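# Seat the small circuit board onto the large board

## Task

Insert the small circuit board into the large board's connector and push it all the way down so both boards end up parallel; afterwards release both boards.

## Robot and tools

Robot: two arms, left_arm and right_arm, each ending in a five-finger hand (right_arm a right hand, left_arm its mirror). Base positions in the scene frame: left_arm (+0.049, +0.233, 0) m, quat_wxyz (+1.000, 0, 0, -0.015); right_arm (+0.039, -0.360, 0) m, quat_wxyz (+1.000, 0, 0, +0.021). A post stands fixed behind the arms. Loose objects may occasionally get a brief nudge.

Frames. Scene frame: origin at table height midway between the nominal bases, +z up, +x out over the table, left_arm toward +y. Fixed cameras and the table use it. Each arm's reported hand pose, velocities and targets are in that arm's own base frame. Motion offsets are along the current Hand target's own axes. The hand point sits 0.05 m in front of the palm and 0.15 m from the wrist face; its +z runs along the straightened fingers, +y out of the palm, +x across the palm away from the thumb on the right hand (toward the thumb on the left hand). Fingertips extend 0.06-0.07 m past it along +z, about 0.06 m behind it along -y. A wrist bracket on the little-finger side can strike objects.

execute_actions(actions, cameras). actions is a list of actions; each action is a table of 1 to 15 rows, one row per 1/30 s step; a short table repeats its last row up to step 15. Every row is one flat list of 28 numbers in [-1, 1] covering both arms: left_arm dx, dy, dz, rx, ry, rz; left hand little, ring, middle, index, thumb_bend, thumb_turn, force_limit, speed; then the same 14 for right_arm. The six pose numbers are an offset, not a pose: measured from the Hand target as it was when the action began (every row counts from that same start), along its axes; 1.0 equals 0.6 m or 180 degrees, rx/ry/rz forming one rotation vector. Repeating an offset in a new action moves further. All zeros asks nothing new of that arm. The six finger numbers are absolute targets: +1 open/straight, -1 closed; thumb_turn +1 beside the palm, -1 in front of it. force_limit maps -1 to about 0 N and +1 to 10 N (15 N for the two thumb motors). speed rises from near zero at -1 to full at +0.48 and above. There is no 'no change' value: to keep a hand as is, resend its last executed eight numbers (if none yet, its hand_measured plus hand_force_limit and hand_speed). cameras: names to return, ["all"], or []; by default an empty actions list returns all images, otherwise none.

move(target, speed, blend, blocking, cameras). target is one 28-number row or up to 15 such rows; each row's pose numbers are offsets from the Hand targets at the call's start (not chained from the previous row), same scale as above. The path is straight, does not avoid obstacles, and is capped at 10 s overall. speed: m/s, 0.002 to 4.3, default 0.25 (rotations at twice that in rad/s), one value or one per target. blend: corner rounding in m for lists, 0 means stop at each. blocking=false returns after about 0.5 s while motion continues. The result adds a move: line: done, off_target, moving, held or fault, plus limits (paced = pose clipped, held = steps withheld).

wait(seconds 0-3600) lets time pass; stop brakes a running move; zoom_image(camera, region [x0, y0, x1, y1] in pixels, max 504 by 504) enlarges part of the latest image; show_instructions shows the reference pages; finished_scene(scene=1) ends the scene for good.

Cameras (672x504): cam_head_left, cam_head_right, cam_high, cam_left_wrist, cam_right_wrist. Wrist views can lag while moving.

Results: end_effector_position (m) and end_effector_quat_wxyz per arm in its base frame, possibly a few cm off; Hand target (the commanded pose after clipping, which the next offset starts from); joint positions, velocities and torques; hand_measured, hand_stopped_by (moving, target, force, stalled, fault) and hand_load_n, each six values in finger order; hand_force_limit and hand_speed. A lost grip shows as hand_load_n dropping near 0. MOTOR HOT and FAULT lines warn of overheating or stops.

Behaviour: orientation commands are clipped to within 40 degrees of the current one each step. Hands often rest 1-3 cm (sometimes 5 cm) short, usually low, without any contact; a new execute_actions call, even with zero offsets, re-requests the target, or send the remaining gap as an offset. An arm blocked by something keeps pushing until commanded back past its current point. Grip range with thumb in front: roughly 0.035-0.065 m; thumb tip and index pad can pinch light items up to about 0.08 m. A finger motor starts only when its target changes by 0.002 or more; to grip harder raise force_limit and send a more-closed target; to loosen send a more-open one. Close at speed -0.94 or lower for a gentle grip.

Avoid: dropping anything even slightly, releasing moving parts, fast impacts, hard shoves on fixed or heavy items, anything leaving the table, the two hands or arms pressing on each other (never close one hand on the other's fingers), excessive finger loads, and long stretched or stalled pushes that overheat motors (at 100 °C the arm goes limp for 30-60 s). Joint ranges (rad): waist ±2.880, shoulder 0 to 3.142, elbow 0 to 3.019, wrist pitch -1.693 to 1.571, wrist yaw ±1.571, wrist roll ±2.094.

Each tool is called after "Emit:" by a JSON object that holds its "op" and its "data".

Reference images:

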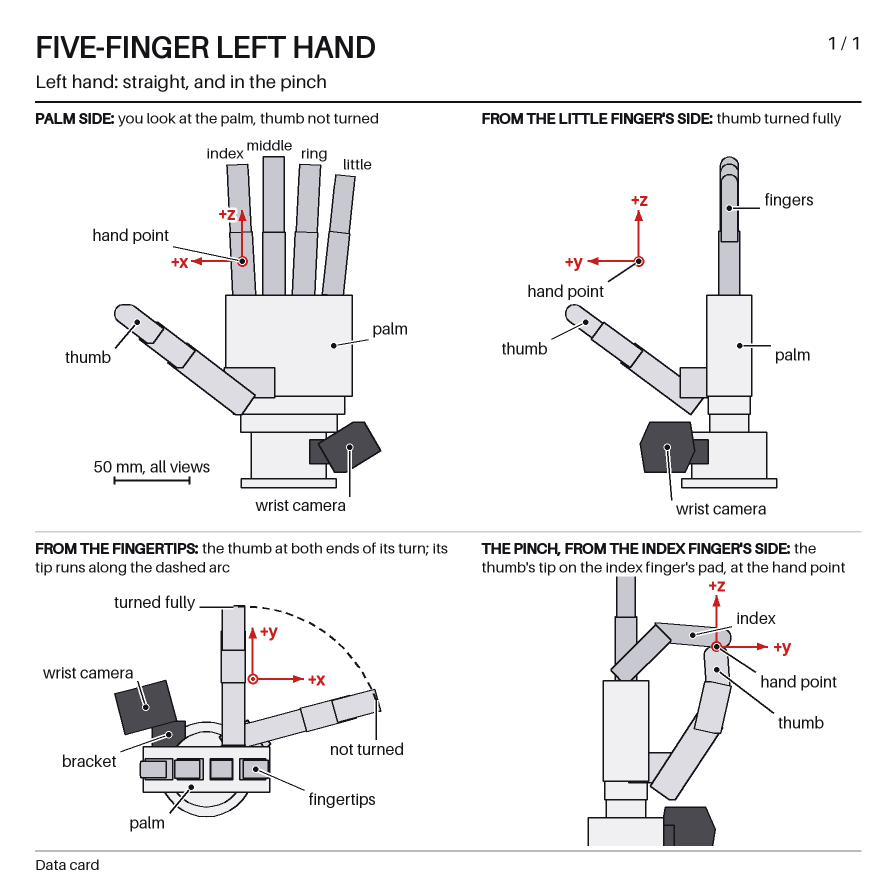

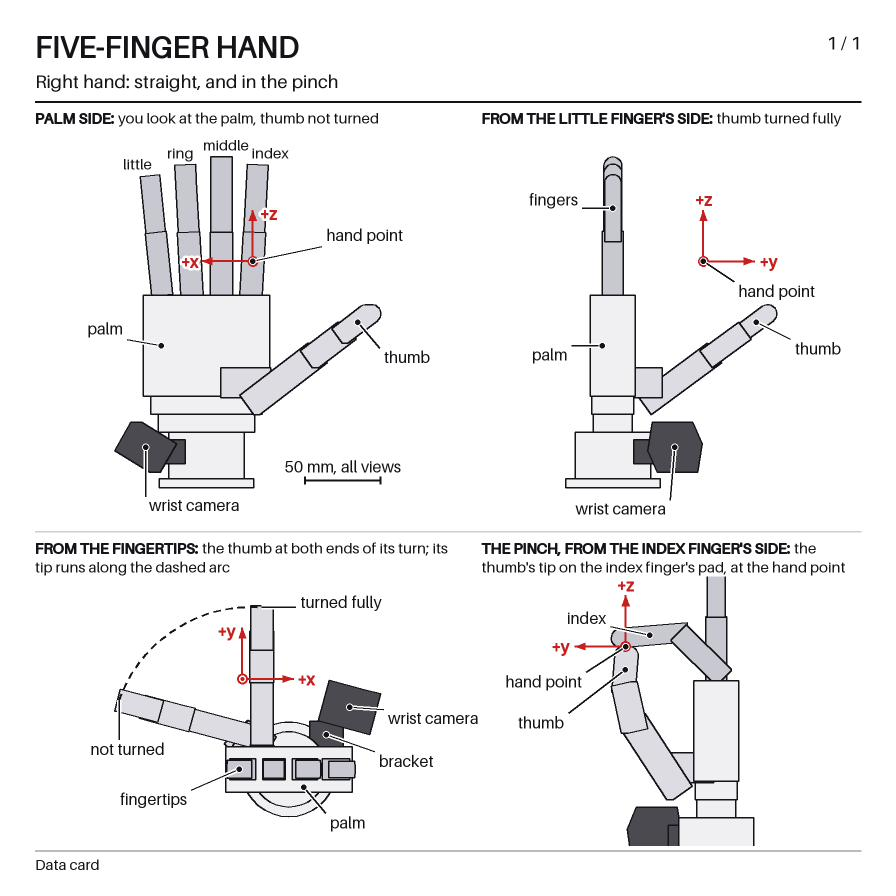

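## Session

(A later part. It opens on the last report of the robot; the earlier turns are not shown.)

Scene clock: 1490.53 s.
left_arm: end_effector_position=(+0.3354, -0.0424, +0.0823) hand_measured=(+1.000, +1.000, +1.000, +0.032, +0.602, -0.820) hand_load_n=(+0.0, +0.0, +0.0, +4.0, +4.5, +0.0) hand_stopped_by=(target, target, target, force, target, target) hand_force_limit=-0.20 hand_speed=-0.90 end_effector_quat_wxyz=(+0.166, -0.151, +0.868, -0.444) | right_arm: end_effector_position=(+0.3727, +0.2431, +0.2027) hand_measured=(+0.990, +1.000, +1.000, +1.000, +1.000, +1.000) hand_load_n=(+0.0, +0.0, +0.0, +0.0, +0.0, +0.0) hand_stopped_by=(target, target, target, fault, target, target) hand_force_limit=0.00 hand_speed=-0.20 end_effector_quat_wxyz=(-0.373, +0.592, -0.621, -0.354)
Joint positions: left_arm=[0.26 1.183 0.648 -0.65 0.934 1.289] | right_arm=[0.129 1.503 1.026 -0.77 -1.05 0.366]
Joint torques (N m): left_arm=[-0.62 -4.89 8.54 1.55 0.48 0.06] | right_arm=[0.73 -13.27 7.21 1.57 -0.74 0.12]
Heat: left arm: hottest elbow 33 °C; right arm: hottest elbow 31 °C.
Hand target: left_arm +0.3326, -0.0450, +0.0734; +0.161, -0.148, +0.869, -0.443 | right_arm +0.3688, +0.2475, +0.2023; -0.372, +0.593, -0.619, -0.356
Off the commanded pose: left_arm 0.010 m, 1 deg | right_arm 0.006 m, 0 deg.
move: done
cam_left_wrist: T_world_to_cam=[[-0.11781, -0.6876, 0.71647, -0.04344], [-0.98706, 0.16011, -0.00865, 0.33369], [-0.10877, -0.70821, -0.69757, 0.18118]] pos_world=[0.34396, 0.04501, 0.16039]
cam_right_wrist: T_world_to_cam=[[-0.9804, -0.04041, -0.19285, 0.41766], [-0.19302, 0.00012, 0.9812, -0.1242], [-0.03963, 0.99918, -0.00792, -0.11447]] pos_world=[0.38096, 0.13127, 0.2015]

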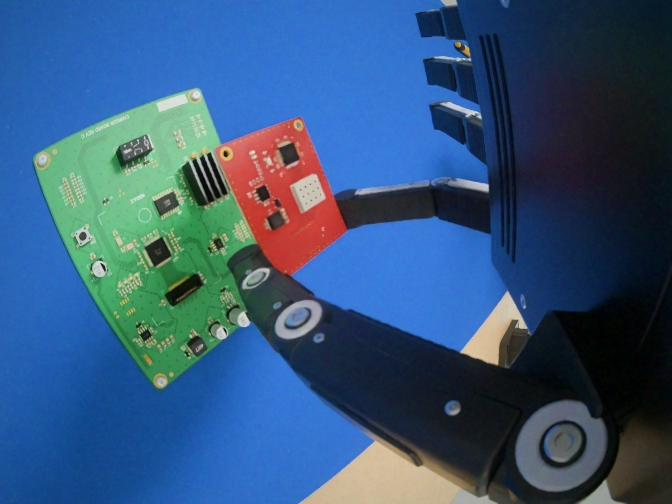

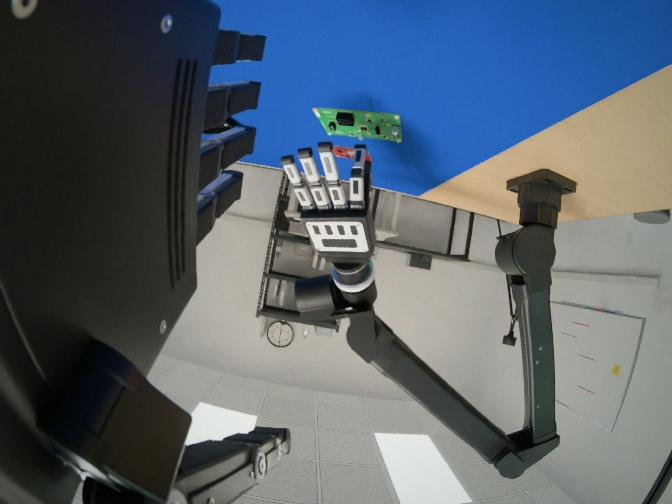

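Emit:
{"op": "move", "data": {"target": [0.0091,0.0543,-0.0422,0,0,0,1,1,1,-0.21,0.6,-0.82,-0.2,-0.9,0,0,0,0,0,0,0.99,1,1,1,1,1,0,-0.2], "speed": 0.08, "cameras": ["cam_left_wrist"]}}

Emit:
{"op": "zoom_image", "data": {"camera": "cam_left_wrist", "region": [130, 80, 370, 290]}}

Scene clock: 1503.53 s.
left_arm: end_effector_position=(+0.3194, -0.0102, +0.0671) hand_measured=(+1.000, +1.000, +1.000, +0.032, +0.602, -0.820) hand_load_n=(+0.0, +0.0, +0.0, +4.0, +4.5, +0.0) hand_stopped_by=(target, target, target, force, target, target) hand_force_limit=-0.20 hand_speed=-0.90 end_effector_quat_wxyz=(+0.172, -0.143, +0.870, -0.440) | right_arm: end_effector_position=(+0.3727, +0.2431, +0.2027) hand_measured=(+0.990, +1.000, +1.000, +1.000, +1.000, +1.000) hand_load_n=(+0.0, +0.0, +0.0, +0.0, +0.0, +0.0) hand_stopped_by=(target, target, target, fault, target, target) hand_force_limit=0.00 hand_speed=-0.20 end_effector_quat_wxyz=(-0.373, +0.592, -0.621, -0.354)
Joint positions: left_arm=[0.378 1.216 0.639 -0.763 0.966 1.501] | right_arm=[0.129 1.503 1.026 -0.77 -1.05 0.366]
Joint torques (N m): left_arm=[1.2 -4.54 8.55 0.53 0.69 0.09] | right_arm=[0.26 -13.57 7.23 1.58 -0.74 0.11]
Heat: left arm: hottest elbow 33 °C; right arm: hottest elbow 31 °C.
Hand target: left_arm +0.3135, -0.0105, +0.0600; +0.161, -0.148, +0.869, -0.443 | right_arm +0.3688, +0.2475, +0.2023; -0.372, +0.593, -0.619, -0.356
Off the commanded pose: left_arm 0.009 m, 1 deg | right_arm 0.006 m, 0 deg.
move: done
cam_left_wrist: T_world_to_cam=[[-0.13533, -0.69494, 0.70622, -0.00611], [-0.98523, 0.16985, -0.02166, 0.31304], [-0.1049, -0.69872, -0.70766, 0.19122]] pos_world=[0.32765, 0.0762, 0.14642]

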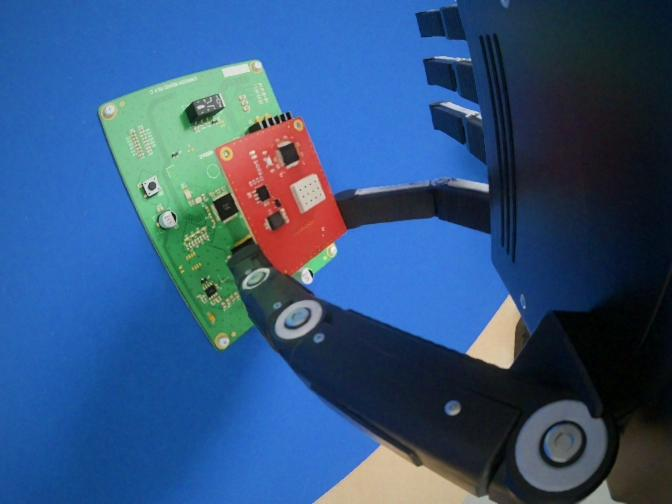

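Scaled by 2.100 from the camera's image (finer frame: 960x720).

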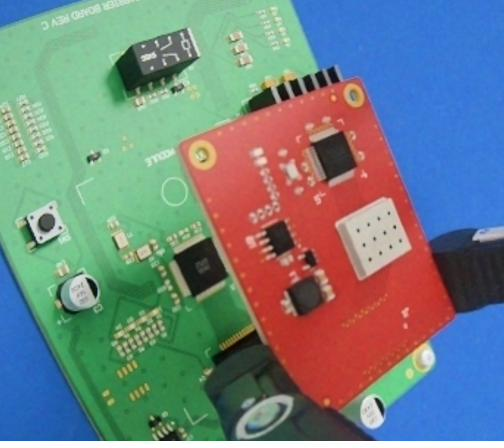

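Emit:
{"op": "zoom_image", "data": {"camera": "cam_left_wrist", "region": [150, 150, 210, 210]}}

Emit:
{"op": "zoom_image", "data": {"camera": "cam_left_wrist", "region": [205, 220, 265, 290]}}

Scaled by 8.400 from the camera's image (finer frame: 960x720).

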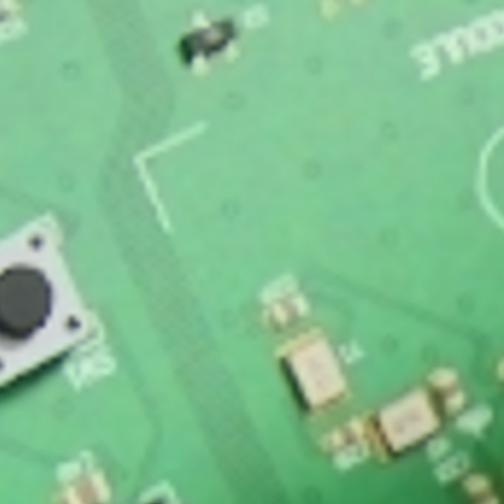

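Scaled by 7.200 from the camera's image (finer frame: 960x720).

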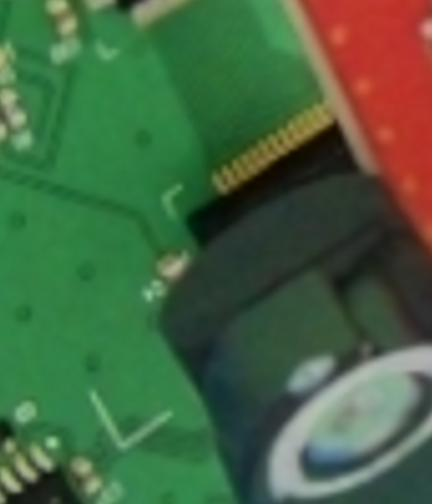

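Emit:
{"op": "move", "data": {"target": [0.0051,0.0317,0.0179,0,0,0,1,1,1,-0.21,0.6,-0.82,-0.2,-0.9,0,0,0,0,0,0,0.99,1,1,1,1,1,0,-0.2], "speed": 0.05, "cameras": ["cam_left_wrist","cam_right_wrist"]}}

Emit:
{"op": "zoom_image", "data": {"camera": "cam_left_wrist", "region": [150, 80, 370, 290]}}

Emit:
{"op": "zoom_image", "data": {"camera": "cam_right_wrist", "region": [290, 90, 430, 190]}}

Scene clock: 1533.43 s.
left_arm: end_effector_position=(+0.3166, -0.0092, +0.0462) hand_measured=(+1.000, +1.000, +1.000, +0.032, +0.602, -0.820) hand_load_n=(+0.0, +0.0, +0.0, +4.0, +4.0, +0.0) hand_stopped_by=(target, target, target, force, target, target) hand_force_limit=-0.20 hand_speed=-0.90 end_effector_quat_wxyz=(+0.164, -0.147, +0.870, -0.442) | right_arm: end_effector_position=(+0.3727, +0.2431, +0.2027) hand_measured=(+0.990, +1.000, +1.000, +1.000, +1.000, +1.000) hand_load_n=(+0.0, +0.0, +0.0, +0.0, +0.0, +0.0) hand_stopped_by=(target, target, target, fault, target, target) hand_force_limit=0.00 hand_speed=-0.20 end_effector_quat_wxyz=(-0.373, +0.592, -0.621, -0.354)
Joint positions: left_arm=[0.384 1.266 0.615 -0.717 0.967 1.514] | right_arm=[0.129 1.503 1.026 -0.77 -1.05 0.366]
Joint velocities: left_arm=[-0.015 -0.005 0.007 0.012 -0.154 0.022] | right_arm=[within noise]
Joint torques (N m): left_arm=[0.79 -4.89 7.41 1.57 0.67 0.14] | right_arm=[0.56 -13.51 7.2 1.58 -0.74 0.09]
Heat: left arm: hottest elbow 34 °C; right arm: hottest elbow 31 °C.
Hand target: left_arm +0.3130, -0.0087, +0.0380; +0.161, -0.149, +0.869, -0.443 | right_arm +0.3688, +0.2475, +0.2023; -0.372, +0.593, -0.619, -0.356
Off the commanded pose: left_arm 0.009 m, 0 deg | right_arm 0.006 m, 0 deg.
move: done
cam_left_wrist: T_world_to_cam=[[-0.12372, -0.69035, 0.71282, 0.00497], [-0.98534, 0.17051, -0.00588, 0.3089], [-0.11749, -0.7031, -0.70132, 0.18041]] pos_world=[0.32618, 0.0776, 0.1248]
cam_right_wrist: T_world_to_cam=[[-0.9804, -0.04041, -0.19285, 0.41766], [-0.19302, 0.00012, 0.9812, -0.1242], [-0.03963, 0.99918, -0.00792, -0.11447]] pos_world=[0.38096, 0.13127, 0.2015]

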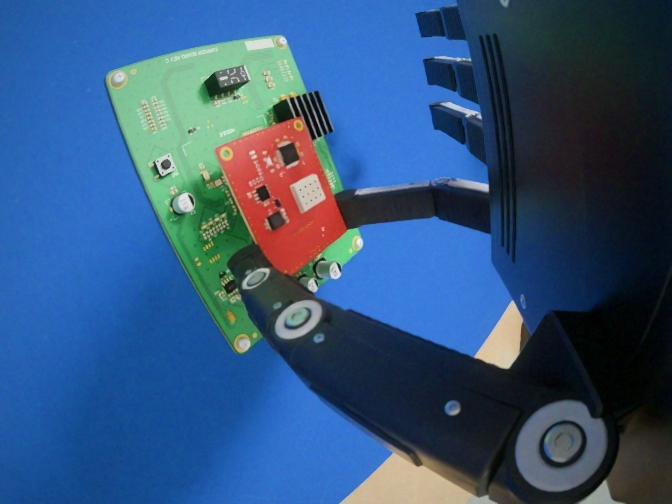

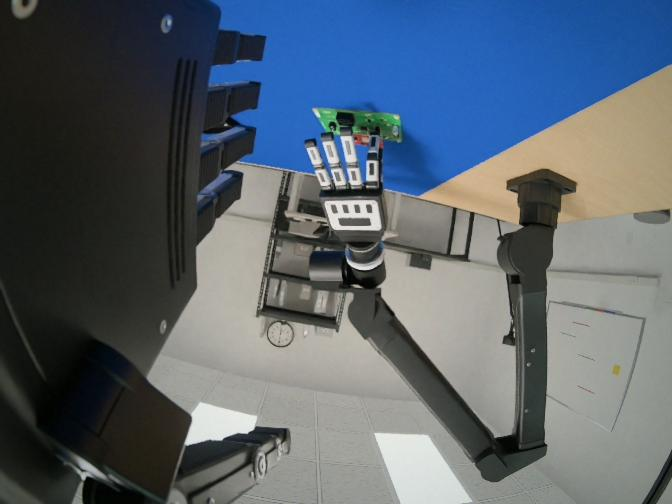

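Scaled by 2.291 from the camera's image (finer frame: 960x720).

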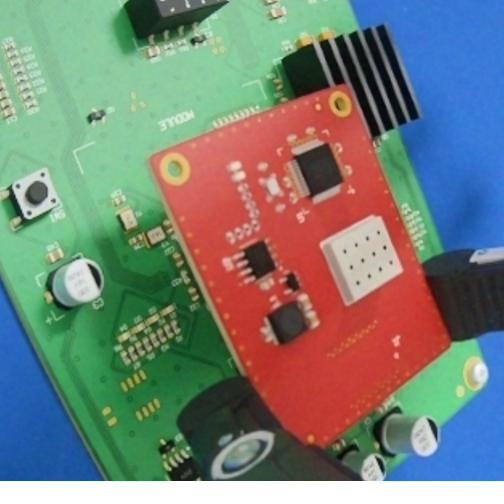

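Scaled by 3.600 from the camera's image (finer frame: 960x720).

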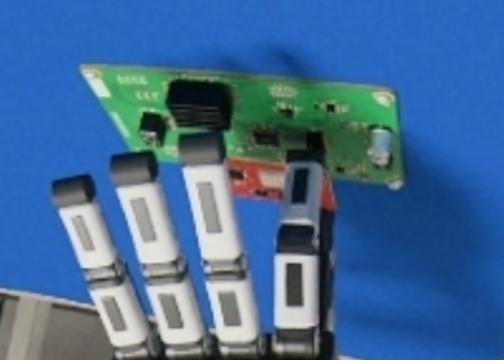

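Emit:
{"op": "zoom_image", "data": {"camera": "cam_left_wrist", "region": [165, 110, 225, 170]}}

Emit:
{"op": "zoom_image", "data": {"camera": "cam_left_wrist", "region": [285, 215, 375, 305]}}

Emit:
{"op": "zoom_image", "data": {"camera": "cam_left_wrist", "region": [205, 220, 265, 290]}}

Scaled by 8.400 from the camera's image (finer frame: 960x720).

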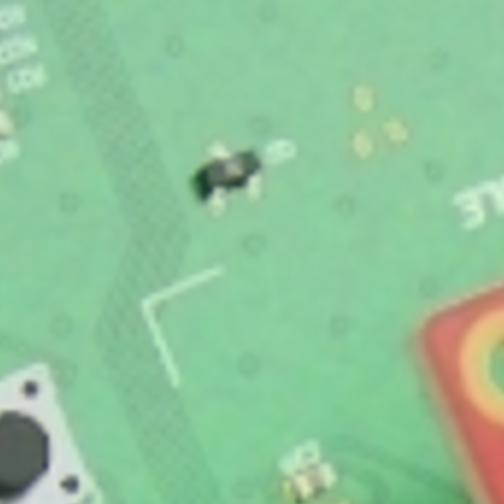

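Scaled by 5.600 from the camera's image (finer frame: 960x720).

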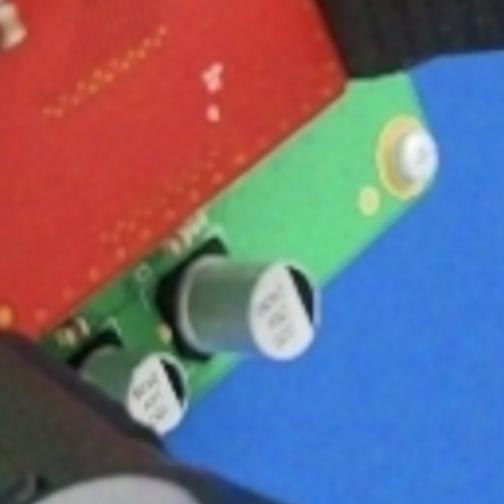

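Scaled by 7.200 from the camera's image (finer frame: 960x720).

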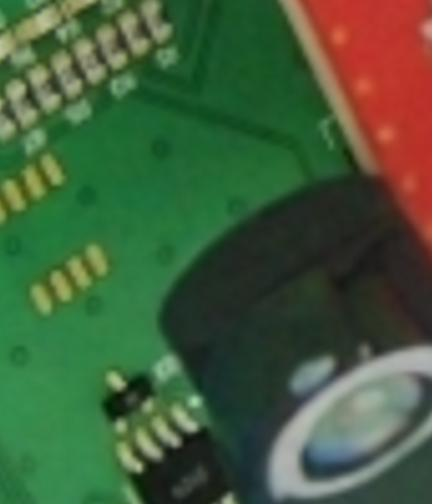

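Emit:
{"op": "move", "data": {"target": [-0.0045,0.0153,0.0086,0,0,0,1,1,1,-0.21,0.6,-0.82,-0.2,-0.9,0,0,0,0,0,0,0.99,1,1,1,1,1,0,-0.2], "speed": 0.04, "cameras": ["cam_left_wrist"]}}

Emit:
{"op": "zoom_image", "data": {"camera": "cam_left_wrist", "region": [165, 110, 225, 170]}}

Emit:
{"op": "zoom_image", "data": {"camera": "cam_left_wrist", "region": [205, 220, 265, 290]}}

Emit:
{"op": "zoom_image", "data": {"camera": "cam_left_wrist", "region": [150, 80, 370, 290]}}

Scene clock: 1565.73 s.
left_arm: end_effector_position=(+0.3212, -0.0063, +0.0368) hand_measured=(+1.000, +1.000, +1.000, +0.032, +0.602, -0.820) hand_load_n=(+0.0, +0.0, +0.0, +4.0, +4.5, +0.0) hand_stopped_by=(target, target, target, force, target, target) hand_force_limit=-0.20 hand_speed=-0.90 end_effector_quat_wxyz=(+0.164, -0.146, +0.870, -0.442) | right_arm: end_effector_position=(+0.3727, +0.2431, +0.2027) hand_measured=(+0.990, +1.000, +1.000, +1.000, +1.000, +1.000) hand_load_n=(+0.5, +0.0, +0.0, +0.0, +0.0, +0.0) hand_stopped_by=(target, target, target, fault, target, target) hand_force_limit=0.00 hand_speed=-0.20 end_effector_quat_wxyz=(-0.373, +0.592, -0.621, -0.354)
Joint positions: left_arm=[0.388 1.303 0.615 -0.684 0.968 1.52] | right_arm=[0.129 1.503 1.026 -0.77 -1.05 0.366]
Joint torques (N m): left_arm=[1.2 -4.48 7.31 1.09 0.71 0.12] | right_arm=[0.5 -13.51 7.21 1.63 -0.75 0.12]
Heat: left arm: hottest elbow 33 °C; right arm: hottest elbow 31 °C.
Hand target: left_arm +0.3165, -0.0062, +0.0281; +0.161, -0.148, +0.869, -0.443 | right_arm +0.3688, +0.2475, +0.2023; -0.372, +0.593, -0.619, -0.356
Off the commanded pose: left_arm 0.010 m, 0 deg | right_arm 0.006 m, 0 deg.
move: done
cam_left_wrist: T_world_to_cam=[[-0.12509, -0.69078, 0.71217, 0.01472], [-0.98531, 0.1706, -0.00759, 0.31296], [-0.11626, -0.70266, -0.70197, 0.17609]] pos_world=[0.33067, 0.0805, 0.1155]

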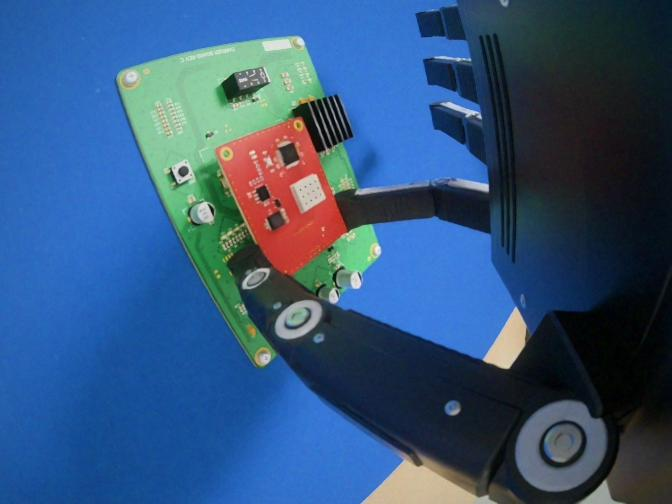

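Scaled by 8.400 from the camera's image (finer frame: 960x720).

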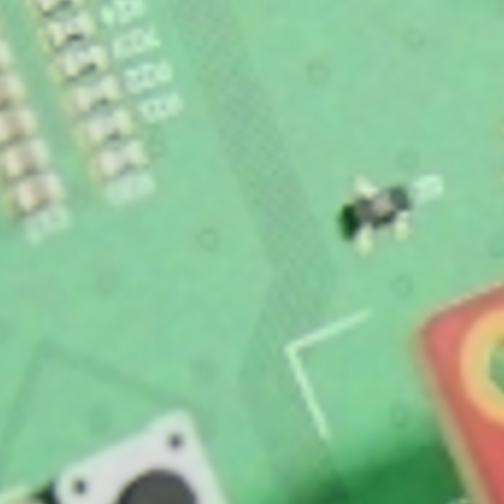

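Scaled by 7.200 from the camera's image (finer frame: 960x720).

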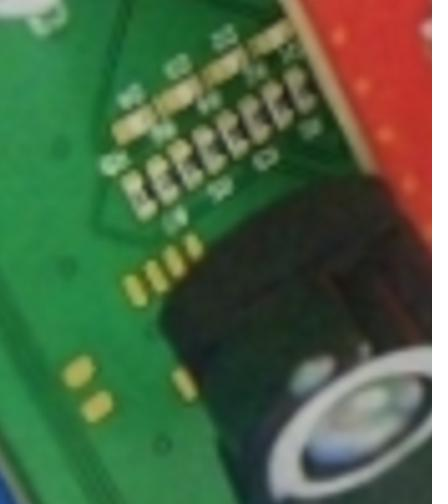

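Scaled by 2.291 from the camera's image (finer frame: 960x720).

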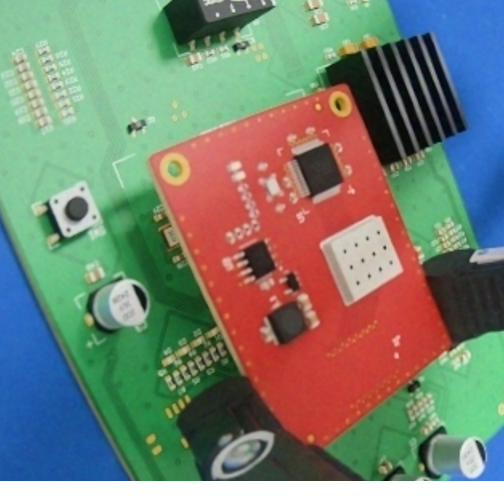

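Emit:
{"op": "move", "data": {"target": [0.0062,0.0022,-0.0002,0,0,0,1,1,1,-0.21,0.6,-0.82,-0.2,-0.9,0,0,0,0,0,0,0.99,1,1,1,1,1,0,-0.2], "speed": 0.04, "cameras": []}}

Scene clock: 1590.13 s.
left_arm: end_effector_position=(+0.3198, -0.0069, +0.0359) hand_measured=(+1.000, +1.000, +1.000, +0.032, +0.602, -0.820) hand_load_n=(+0.0, +0.0, +0.0, +4.0, +4.0, +0.0) hand_stopped_by=(target, target, target, force, target, target) hand_force_limit=-0.20 hand_speed=-0.90 end_effector_quat_wxyz=(+0.165, -0.147, +0.869, -0.444) | right_arm: end_effector_position=(+0.3727, +0.2431, +0.2027) hand_measured=(+0.990, +1.000, +1.000, +1.000, +1.000, +1.000) hand_load_n=(+0.0, +0.0, +0.0, +0.0, -0.5, +0.0) hand_stopped_by=(target, target, target, fault, target, target) hand_force_limit=0.00 hand_speed=-0.20 end_effector_quat_wxyz=(-0.373, +0.592, -0.621, -0.354)
Joint positions: left_arm=[0.39 1.303 0.61 -0.682 0.973 1.522] | right_arm=[0.129 1.503 1.026 -0.77 -1.05 0.366]
Joint torques (N m): left_arm=[1.08 -5.66 6.82 1.1 0.54 0.15] | right_arm=[0.44 -13.39 7.27 1.52 -0.73 0.11]
Heat: left arm: hottest elbow 33 °C; right arm: hottest elbow 31 °C.
Hand target: left_arm +0.3130, -0.0068, +0.0265; +0.161, -0.148, +0.869, -0.443 | right_arm +0.3688, +0.2475, +0.2023; -0.372, +0.593, -0.619, -0.356
Off the commanded pose: left_arm 0.012 m, 0 deg | right_arm 0.006 m, 0 deg.
move: off_target (left_arm)

Emit:
{"op": "move", "data": {"target": [0.0030,0.0084,0.0048,0,0,0,1,1,1,-0.21,0.6,-0.82,-0.2,-0.9,0,0,0,0,0,0,0.99,1,1,1,1,1,0,-0.2], "speed": 0.04, "cameras": ["cam_left_wrist"]}}

Emit:
{"op": "zoom_image", "data": {"camera": "cam_left_wrist", "region": [165, 110, 225, 170]}}

Emit:
{"op": "zoom_image", "data": {"camera": "cam_left_wrist", "region": [150, 80, 370, 290]}}

Scene clock: 1598.77 s.
left_arm: end_effector_position=(+0.3210, -0.0068, +0.0348) hand_measured=(+1.000, +1.000, +1.000, +0.032, +0.602, -0.820) hand_load_n=(+0.0, +0.0, +0.0, +3.5, +4.0, +0.0) hand_stopped_by=(target, target, target, force, target, target) hand_force_limit=-0.20 hand_speed=-0.90 end_effector_quat_wxyz=(+0.170, -0.144, +0.868, -0.445) | right_arm: end_effector_position=(+0.3727, +0.2431, +0.2027) hand_measured=(+0.990, +1.000, +1.000, +1.000, +1.000, +1.000) hand_load_n=(-0.5, +0.0, +0.0, +0.0, +0.0, -0.5) hand_stopped_by=(target, target, target, fault, target, target) hand_force_limit=0.00 hand_speed=-0.20 end_effector_quat_wxyz=(-0.373, +0.592, -0.621, -0.354)
Joint positions: left_arm=[0.392 1.303 0.603 -0.664 0.978 1.523] | right_arm=[0.129 1.503 1.026 -0.77 -1.05 0.366]
Joint torques (N m): left_arm=[0.62 -3.84 6.2 1.31 0.41 0.09] | right_arm=[0.21 -13.86 7.28 1.57 -0.73 0.12]
Heat: left arm: hottest elbow 33 °C; right arm: hottest elbow 30 °C.
Hand target: left_arm +0.3118, -0.0069, +0.0205; +0.161, -0.148, +0.869, -0.443 | right_arm +0.3688, +0.2475, +0.2023; -0.372, +0.593, -0.619, -0.356
Off the commanded pose: left_arm 0.017 m, 1 deg | right_arm 0.006 m, 0 deg.
move: off_target (left_arm)
cam_left_wrist: T_world_to_cam=[[-0.135, -0.68769, 0.71334, 0.01901], [-0.98513, 0.1704, -0.02217, 0.31327], [-0.1063, -0.70573, -0.70047, 0.17105]] pos_world=[0.32936, 0.08041, 0.1132]

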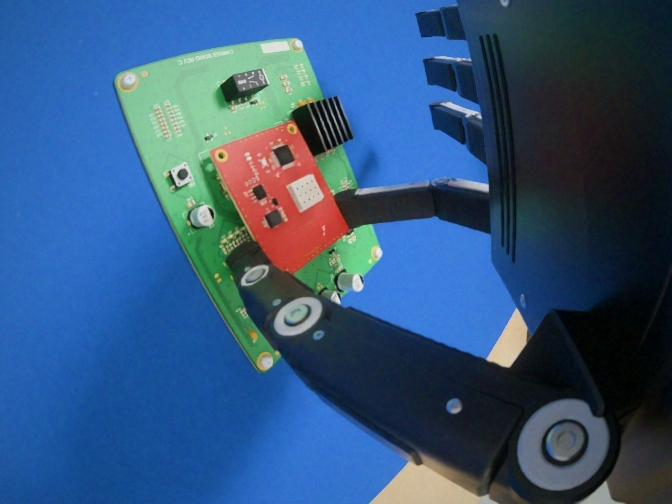

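Scaled by 8.400 from the camera's image (finer frame: 960x720).

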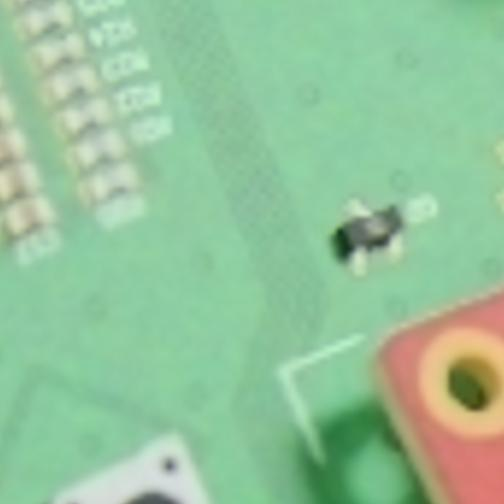

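Scaled by 2.291 from the camera's image (finer frame: 960x720).

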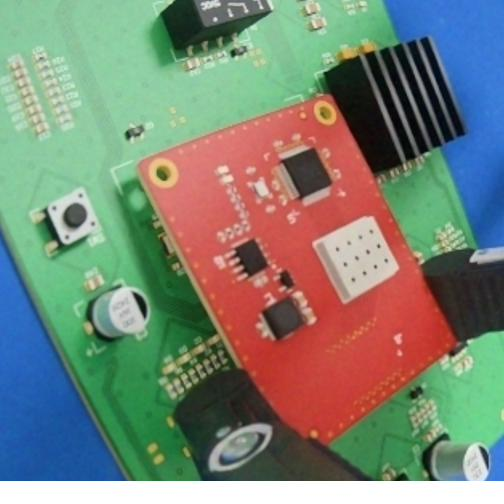

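Emit:
{"op": "zoom_image", "data": {"camera": "cam_left_wrist", "region": [195, 130, 255, 190]}}

Emit:
{"op": "zoom_image", "data": {"camera": "cam_left_wrist", "region": [260, 95, 320, 155]}}

Emit:
{"op": "zoom_image", "data": {"camera": "cam_left_wrist", "region": [285, 205, 375, 295]}}

Emit:
{"op": "zoom_image", "data": {"camera": "cam_left_wrist", "region": [225, 235, 315, 295]}}

Scaled by 8.400 from the camera's image (finer frame: 960x720).

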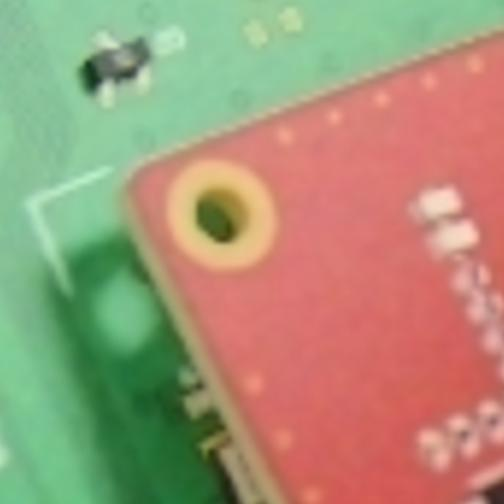

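Scaled by 8.400 from the camera's image (finer frame: 960x720).

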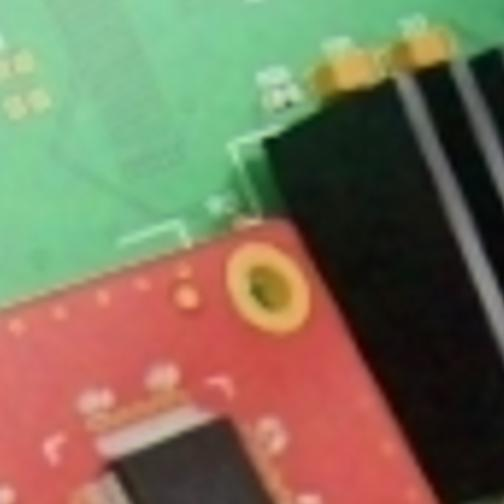

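Scaled by 5.600 from the camera's image (finer frame: 960x720).

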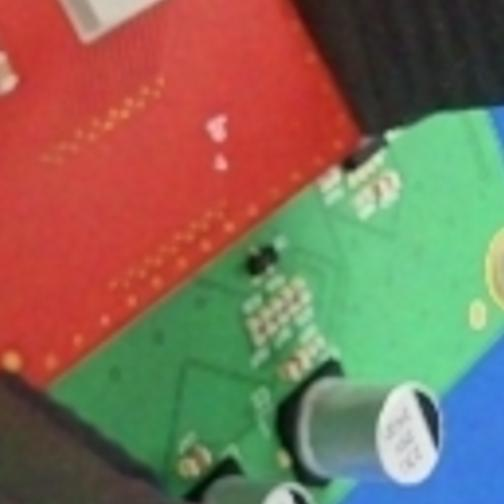

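Scaled by 5.600 from the camera's image (finer frame: 960x720).

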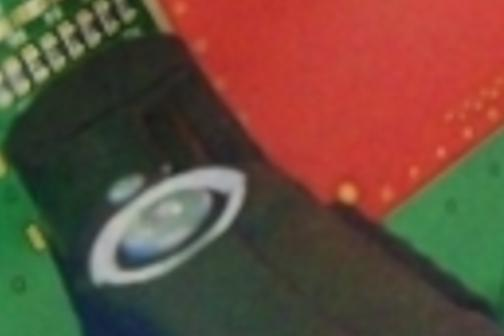

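Emit:
{"op": "move", "data": {"target": [0,-0.0240,-0.0187,0.0023,-0.0221,0.0319,1,1,1,-0.21,0.6,-0.82,-0.2,-0.9,0,0,0,0,0,0,0.99,1,1,1,1,1,0,-0.2], "speed": 0.05, "cameras": ["cam_left_wrist"]}}

Emit:
{"op": "zoom_image", "data": {"camera": "cam_left_wrist", "region": [150, 80, 370, 290]}}

Scene clock: 1641.73 s.
left_arm: end_effector_position=(+0.3114, -0.0081, +0.0407) hand_measured=(+1.000, +1.000, +1.000, +0.030, +0.600, -0.820) hand_load_n=(+0.0, +0.0, +0.0, +0.0, +0.0, +0.0) hand_stopped_by=(target, target, target, force, target, target) hand_force_limit=-0.20 hand_speed=-0.90 end_effector_quat_wxyz=(+0.206, -0.123, +0.868, -0.434) | right_arm: end_effector_position=(+0.3727, +0.2431, +0.2027) hand_measured=(+0.990, +1.000, +1.000, +1.000, +1.000, +1.000) hand_load_n=(+0.0, +0.0, +0.0, +0.0, +0.0, +0.0) hand_stopped_by=(target, target, target, fault, target, target) hand_force_limit=0.00 hand_speed=-0.20 end_effector_quat_wxyz=(-0.373, +0.592, -0.621, -0.354)
Joint positions: left_arm=[0.398 1.208 0.541 -0.622 0.976 1.538] | right_arm=[0.129 1.503 1.026 -0.77 -1.05 0.366]
Joint torques (N m): left_arm=[0.38 -6.53 7.34 1.68 0.63 0.08] | right_arm=[0.44 -13.68 7.28 1.62 -0.72 0.12]
Heat: left arm: hottest elbow 32 °C; right arm: hottest elbow 30 °C.
Hand target: left_arm +0.3089, -0.0069, +0.0386; +0.214, -0.119, +0.868, -0.432 | right_arm +0.3688, +0.2475, +0.2023; -0.372, +0.593, -0.619, -0.356
Off the commanded pose: left_arm 0.004 m, 1 deg | right_arm 0.006 m, 0 deg.
move: done
cam_left_wrist: T_world_to_cam=[[-0.18948, -0.71273, 0.67536, 0.03085], [-0.98056, 0.17312, -0.09241, 0.30561], [-0.05105, -0.67974, -0.73168, 0.15753]] pos_world=[0.31355, 0.07616, 0.12266]

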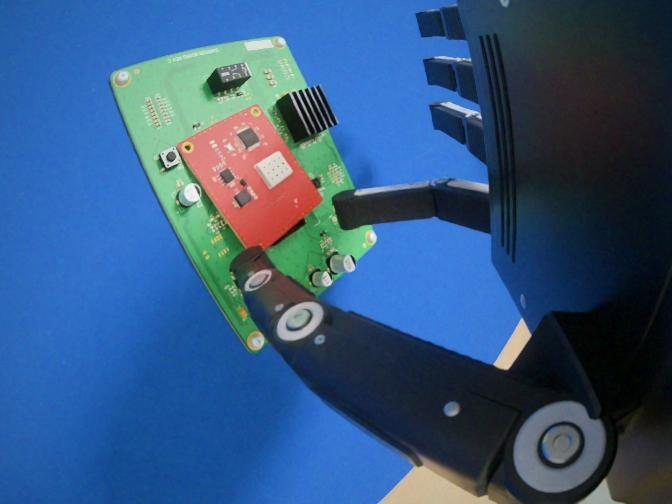

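Scaled by 2.291 from the camera's image (finer frame: 960x720).

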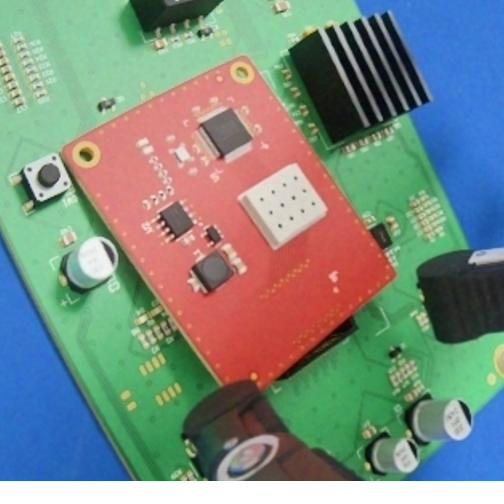

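Emit:
{"op": "zoom_image", "data": {"camera": "cam_left_wrist", "region": [160, 120, 220, 180]}}

Emit:
{"op": "zoom_image", "data": {"camera": "cam_left_wrist", "region": [225, 80, 285, 140]}}

Emit:
{"op": "zoom_image", "data": {"camera": "cam_left_wrist", "region": [250, 180, 350, 280]}}

Scaled by 8.400 from the camera's image (finer frame: 960x720).

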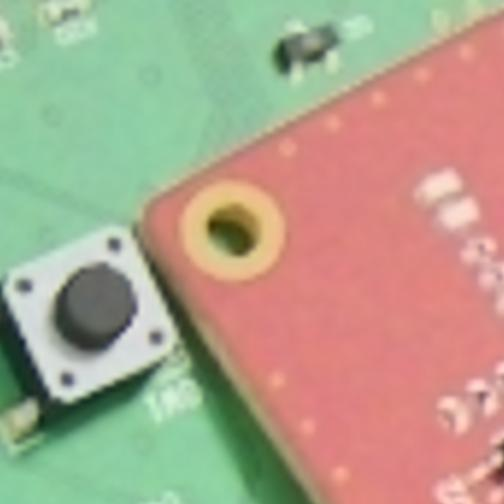

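Scaled by 8.400 from the camera's image (finer frame: 960x720).

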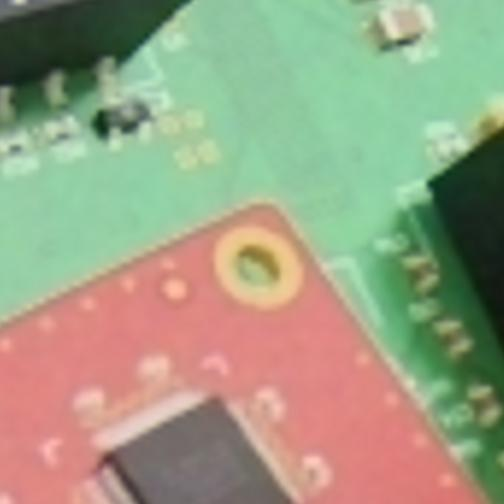

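Scaled by 5.040 from the camera's image (finer frame: 960x720).

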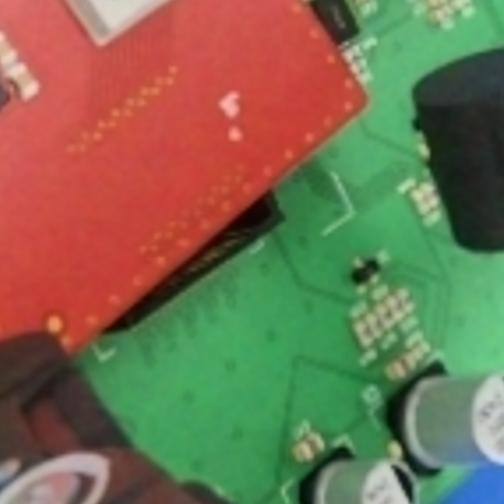

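Emit:
{"op": "move", "data": {"target": [[-0.0080,-0.0240,-0.0160,0,0,0,1,1,1,0.15,0.6,-0.82,-0.2,-0.9,0,0,0,0,0,0,0.99,1,1,1,1,1,0,-0.2],[-0.0188,-0.0134,0.0034,-0.0169,-0.0347,-0.0701,1,1,1,0.15,0.6,-0.82,-0.2,-0.9,0,0,0,0,0,0,0.99,1,1,1,1,1,0,-0.2]], "speed": 0.06, "cameras": ["cam_left_wrist"]}}

Emit:
{"op": "zoom_image", "data": {"camera": "cam_left_wrist", "region": [150, 80, 370, 290]}}

Scene clock: 1710.27 s.
left_arm: end_effector_position=(+0.3234, -0.0051, +0.0491) hand_measured=(+1.000, +1.000, +1.000, +0.150, +0.600, -0.820) hand_load_n=(+0.0, +0.0, +0.0, +0.0, +0.0, +0.0) hand_stopped_by=(target, target, target, target, target, target) hand_force_limit=-0.20 hand_speed=-0.90 end_effector_quat_wxyz=(+0.208, -0.243, +0.848, -0.422) | right_arm: end_effector_position=(+0.3727, +0.2431, +0.2027) hand_measured=(+0.990, +1.000, +1.000, +1.000, +1.000, +1.000) hand_load_n=(+0.0, +0.0, -0.5, +0.0, +0.0, +0.0) hand_stopped_by=(target, target, target, fault, target, target) hand_force_limit=0.00 hand_speed=-0.20 end_effector_quat_wxyz=(-0.373, +0.592, -0.621, -0.354)
Joint positions: left_arm=[0.38 1.159 0.519 -0.451 0.893 1.161] | right_arm=[0.129 1.503 1.026 -0.77 -1.05 0.366]
Joint torques (N m): left_arm=[-0.5 -5.6 7.82 1.91 0.45 -0.07] | right_arm=[0.38 -13.45 7.21 1.61 -0.75 0.12]
Heat: left arm: hottest elbow 33 °C; right arm: hottest elbow 30 °C.
Hand target: left_arm +0.3201, -0.0087, +0.0470; +0.209, -0.243, +0.848, -0.423 | right_arm +0.3688, +0.2475, +0.2023; -0.372, +0.593, -0.619, -0.356
Off the commanded pose: left_arm 0.005 m, 0 deg | right_arm 0.006 m, 0 deg.
move: done
cam_left_wrist: T_world_to_cam=[[0.03292, -0.69768, 0.71566, -0.04424], [-0.99887, -0.04747, -0.00033, 0.31802], [0.0342, -0.71484, -0.69845, 0.13692]] pos_world=[0.31443, 0.08211, 0.1274]

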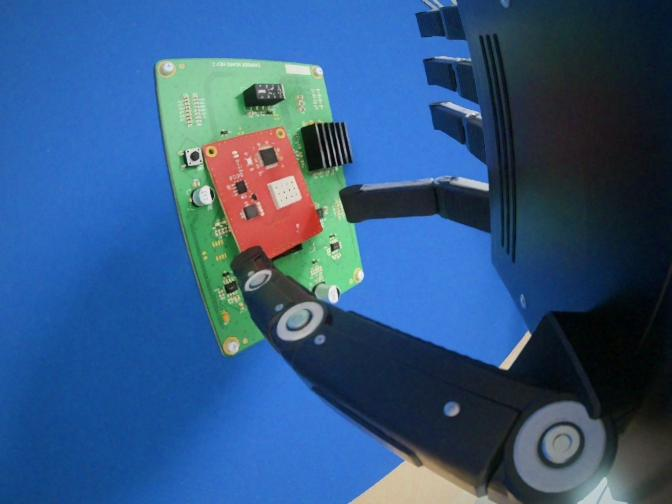

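Scaled by 2.291 from the camera's image (finer frame: 960x720).

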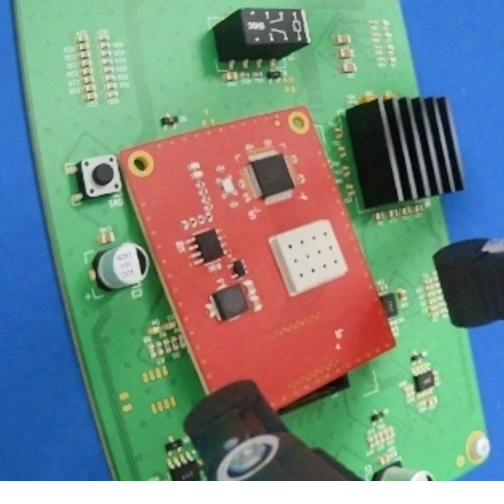

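Emit:
{"op": "zoom_image", "data": {"camera": "cam_left_wrist", "region": [190, 110, 290, 210]}}

Emit:
{"op": "zoom_image", "data": {"camera": "cam_left_wrist", "region": [230, 190, 340, 300]}}

Scaled by 5.040 from the camera's image (finer frame: 960x720).

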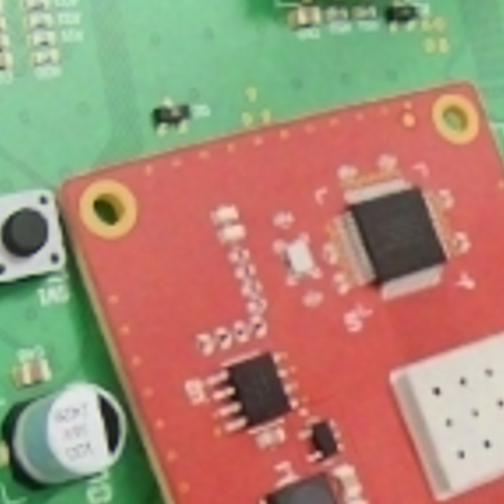

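Scaled by 4.582 from the camera's image (finer frame: 960x720).

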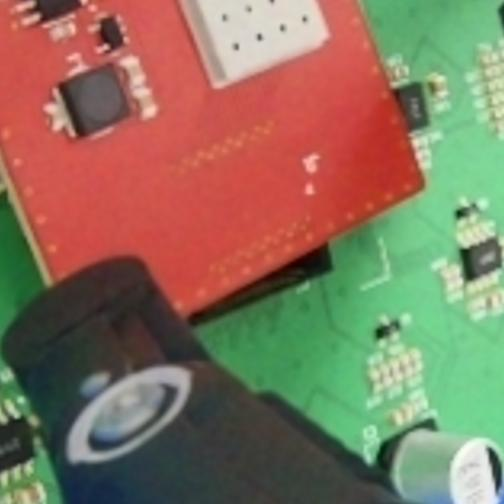

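Emit:
{"op": "move", "data": {"target": [0.0048,0.0116,0.0108,0,0,0,1,1,1,0.15,0.6,-0.82,-0.2,-0.9,0,0,0,0,0,0,0.99,1,1,1,1,1,0,-0.2], "speed": 0.05, "cameras": ["cam_left_wrist"]}}

Emit:
{"op": "zoom_image", "data": {"camera": "cam_left_wrist", "region": [180, 90, 370, 290]}}

Scene clock: 1748.63 s.
left_arm: end_effector_position=(+0.3242, -0.0066, +0.0445) hand_measured=(+1.000, +1.000, +1.000, +0.150, +0.600, -0.820) hand_load_n=(+0.0, +0.0, +0.0, -0.5, +0.0, +0.0) hand_stopped_by=(target, target, target, target, target, target) hand_force_limit=-0.20 hand_speed=-0.90 end_effector_quat_wxyz=(+0.216, -0.238, +0.848, -0.422) | right_arm: end_effector_position=(+0.3727, +0.2431, +0.2027) hand_measured=(+0.990, +1.000, +1.000, +1.000, +1.000, +1.000) hand_load_n=(+0.0, +0.0, +0.0, +0.0, +0.0, +0.0) hand_stopped_by=(target, target, target, fault, target, target) hand_force_limit=0.00 hand_speed=-0.20 end_effector_quat_wxyz=(-0.373, +0.592, -0.621, -0.354)
Joint positions: left_arm=[0.374 1.159 0.5 -0.406 0.889 1.152] | right_arm=[0.129 1.503 1.026 -0.77 -1.05 0.366]
Joint torques (N m): left_arm=[-0.21 -3.66 8.03 1.76 0.43 -0.1] | right_arm=[0.67 -13.45 7.24 1.58 -0.75 0.12]
Heat: left arm: hottest elbow 33 °C; right arm: hottest elbow 30 °C.
Hand target: left_arm +0.3196, -0.0108, +0.0372; +0.208, -0.243, +0.848, -0.423 | right_arm +0.3688, +0.2475, +0.2023; -0.372, +0.593, -0.619, -0.356
Off the commanded pose: left_arm 0.009 m, 1 deg | right_arm 0.006 m, 0 deg.
move: done
cam_left_wrist: T_world_to_cam=[[0.02125, -0.70262, 0.71124, -0.03802], [-0.99871, -0.04771, -0.0173, 0.31936], [0.04609, -0.70996, -0.70273, 0.12898]] pos_world=[0.31381, 0.0801, 0.1232]

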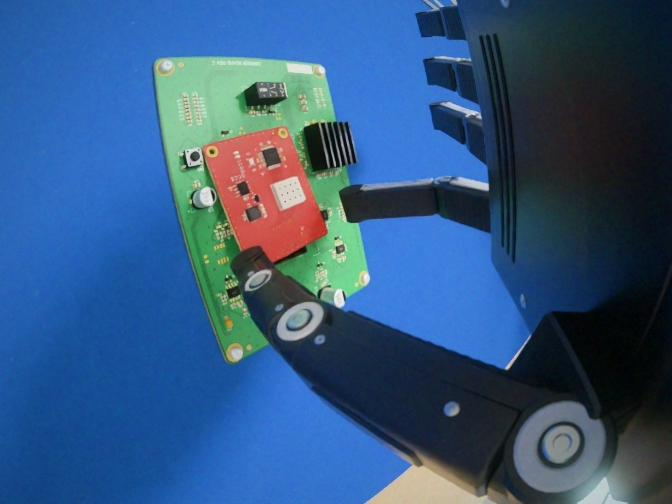

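Scaled by 2.520 from the camera's image (finer frame: 960x720).

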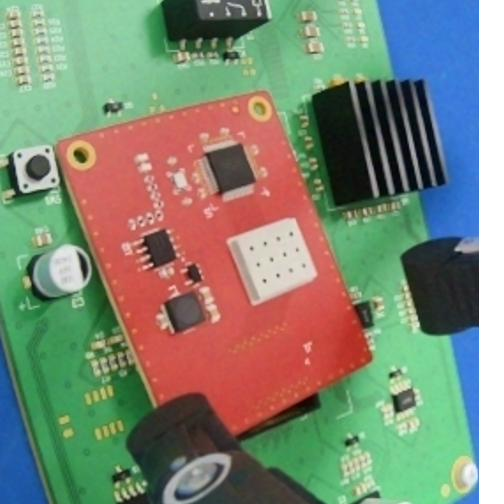

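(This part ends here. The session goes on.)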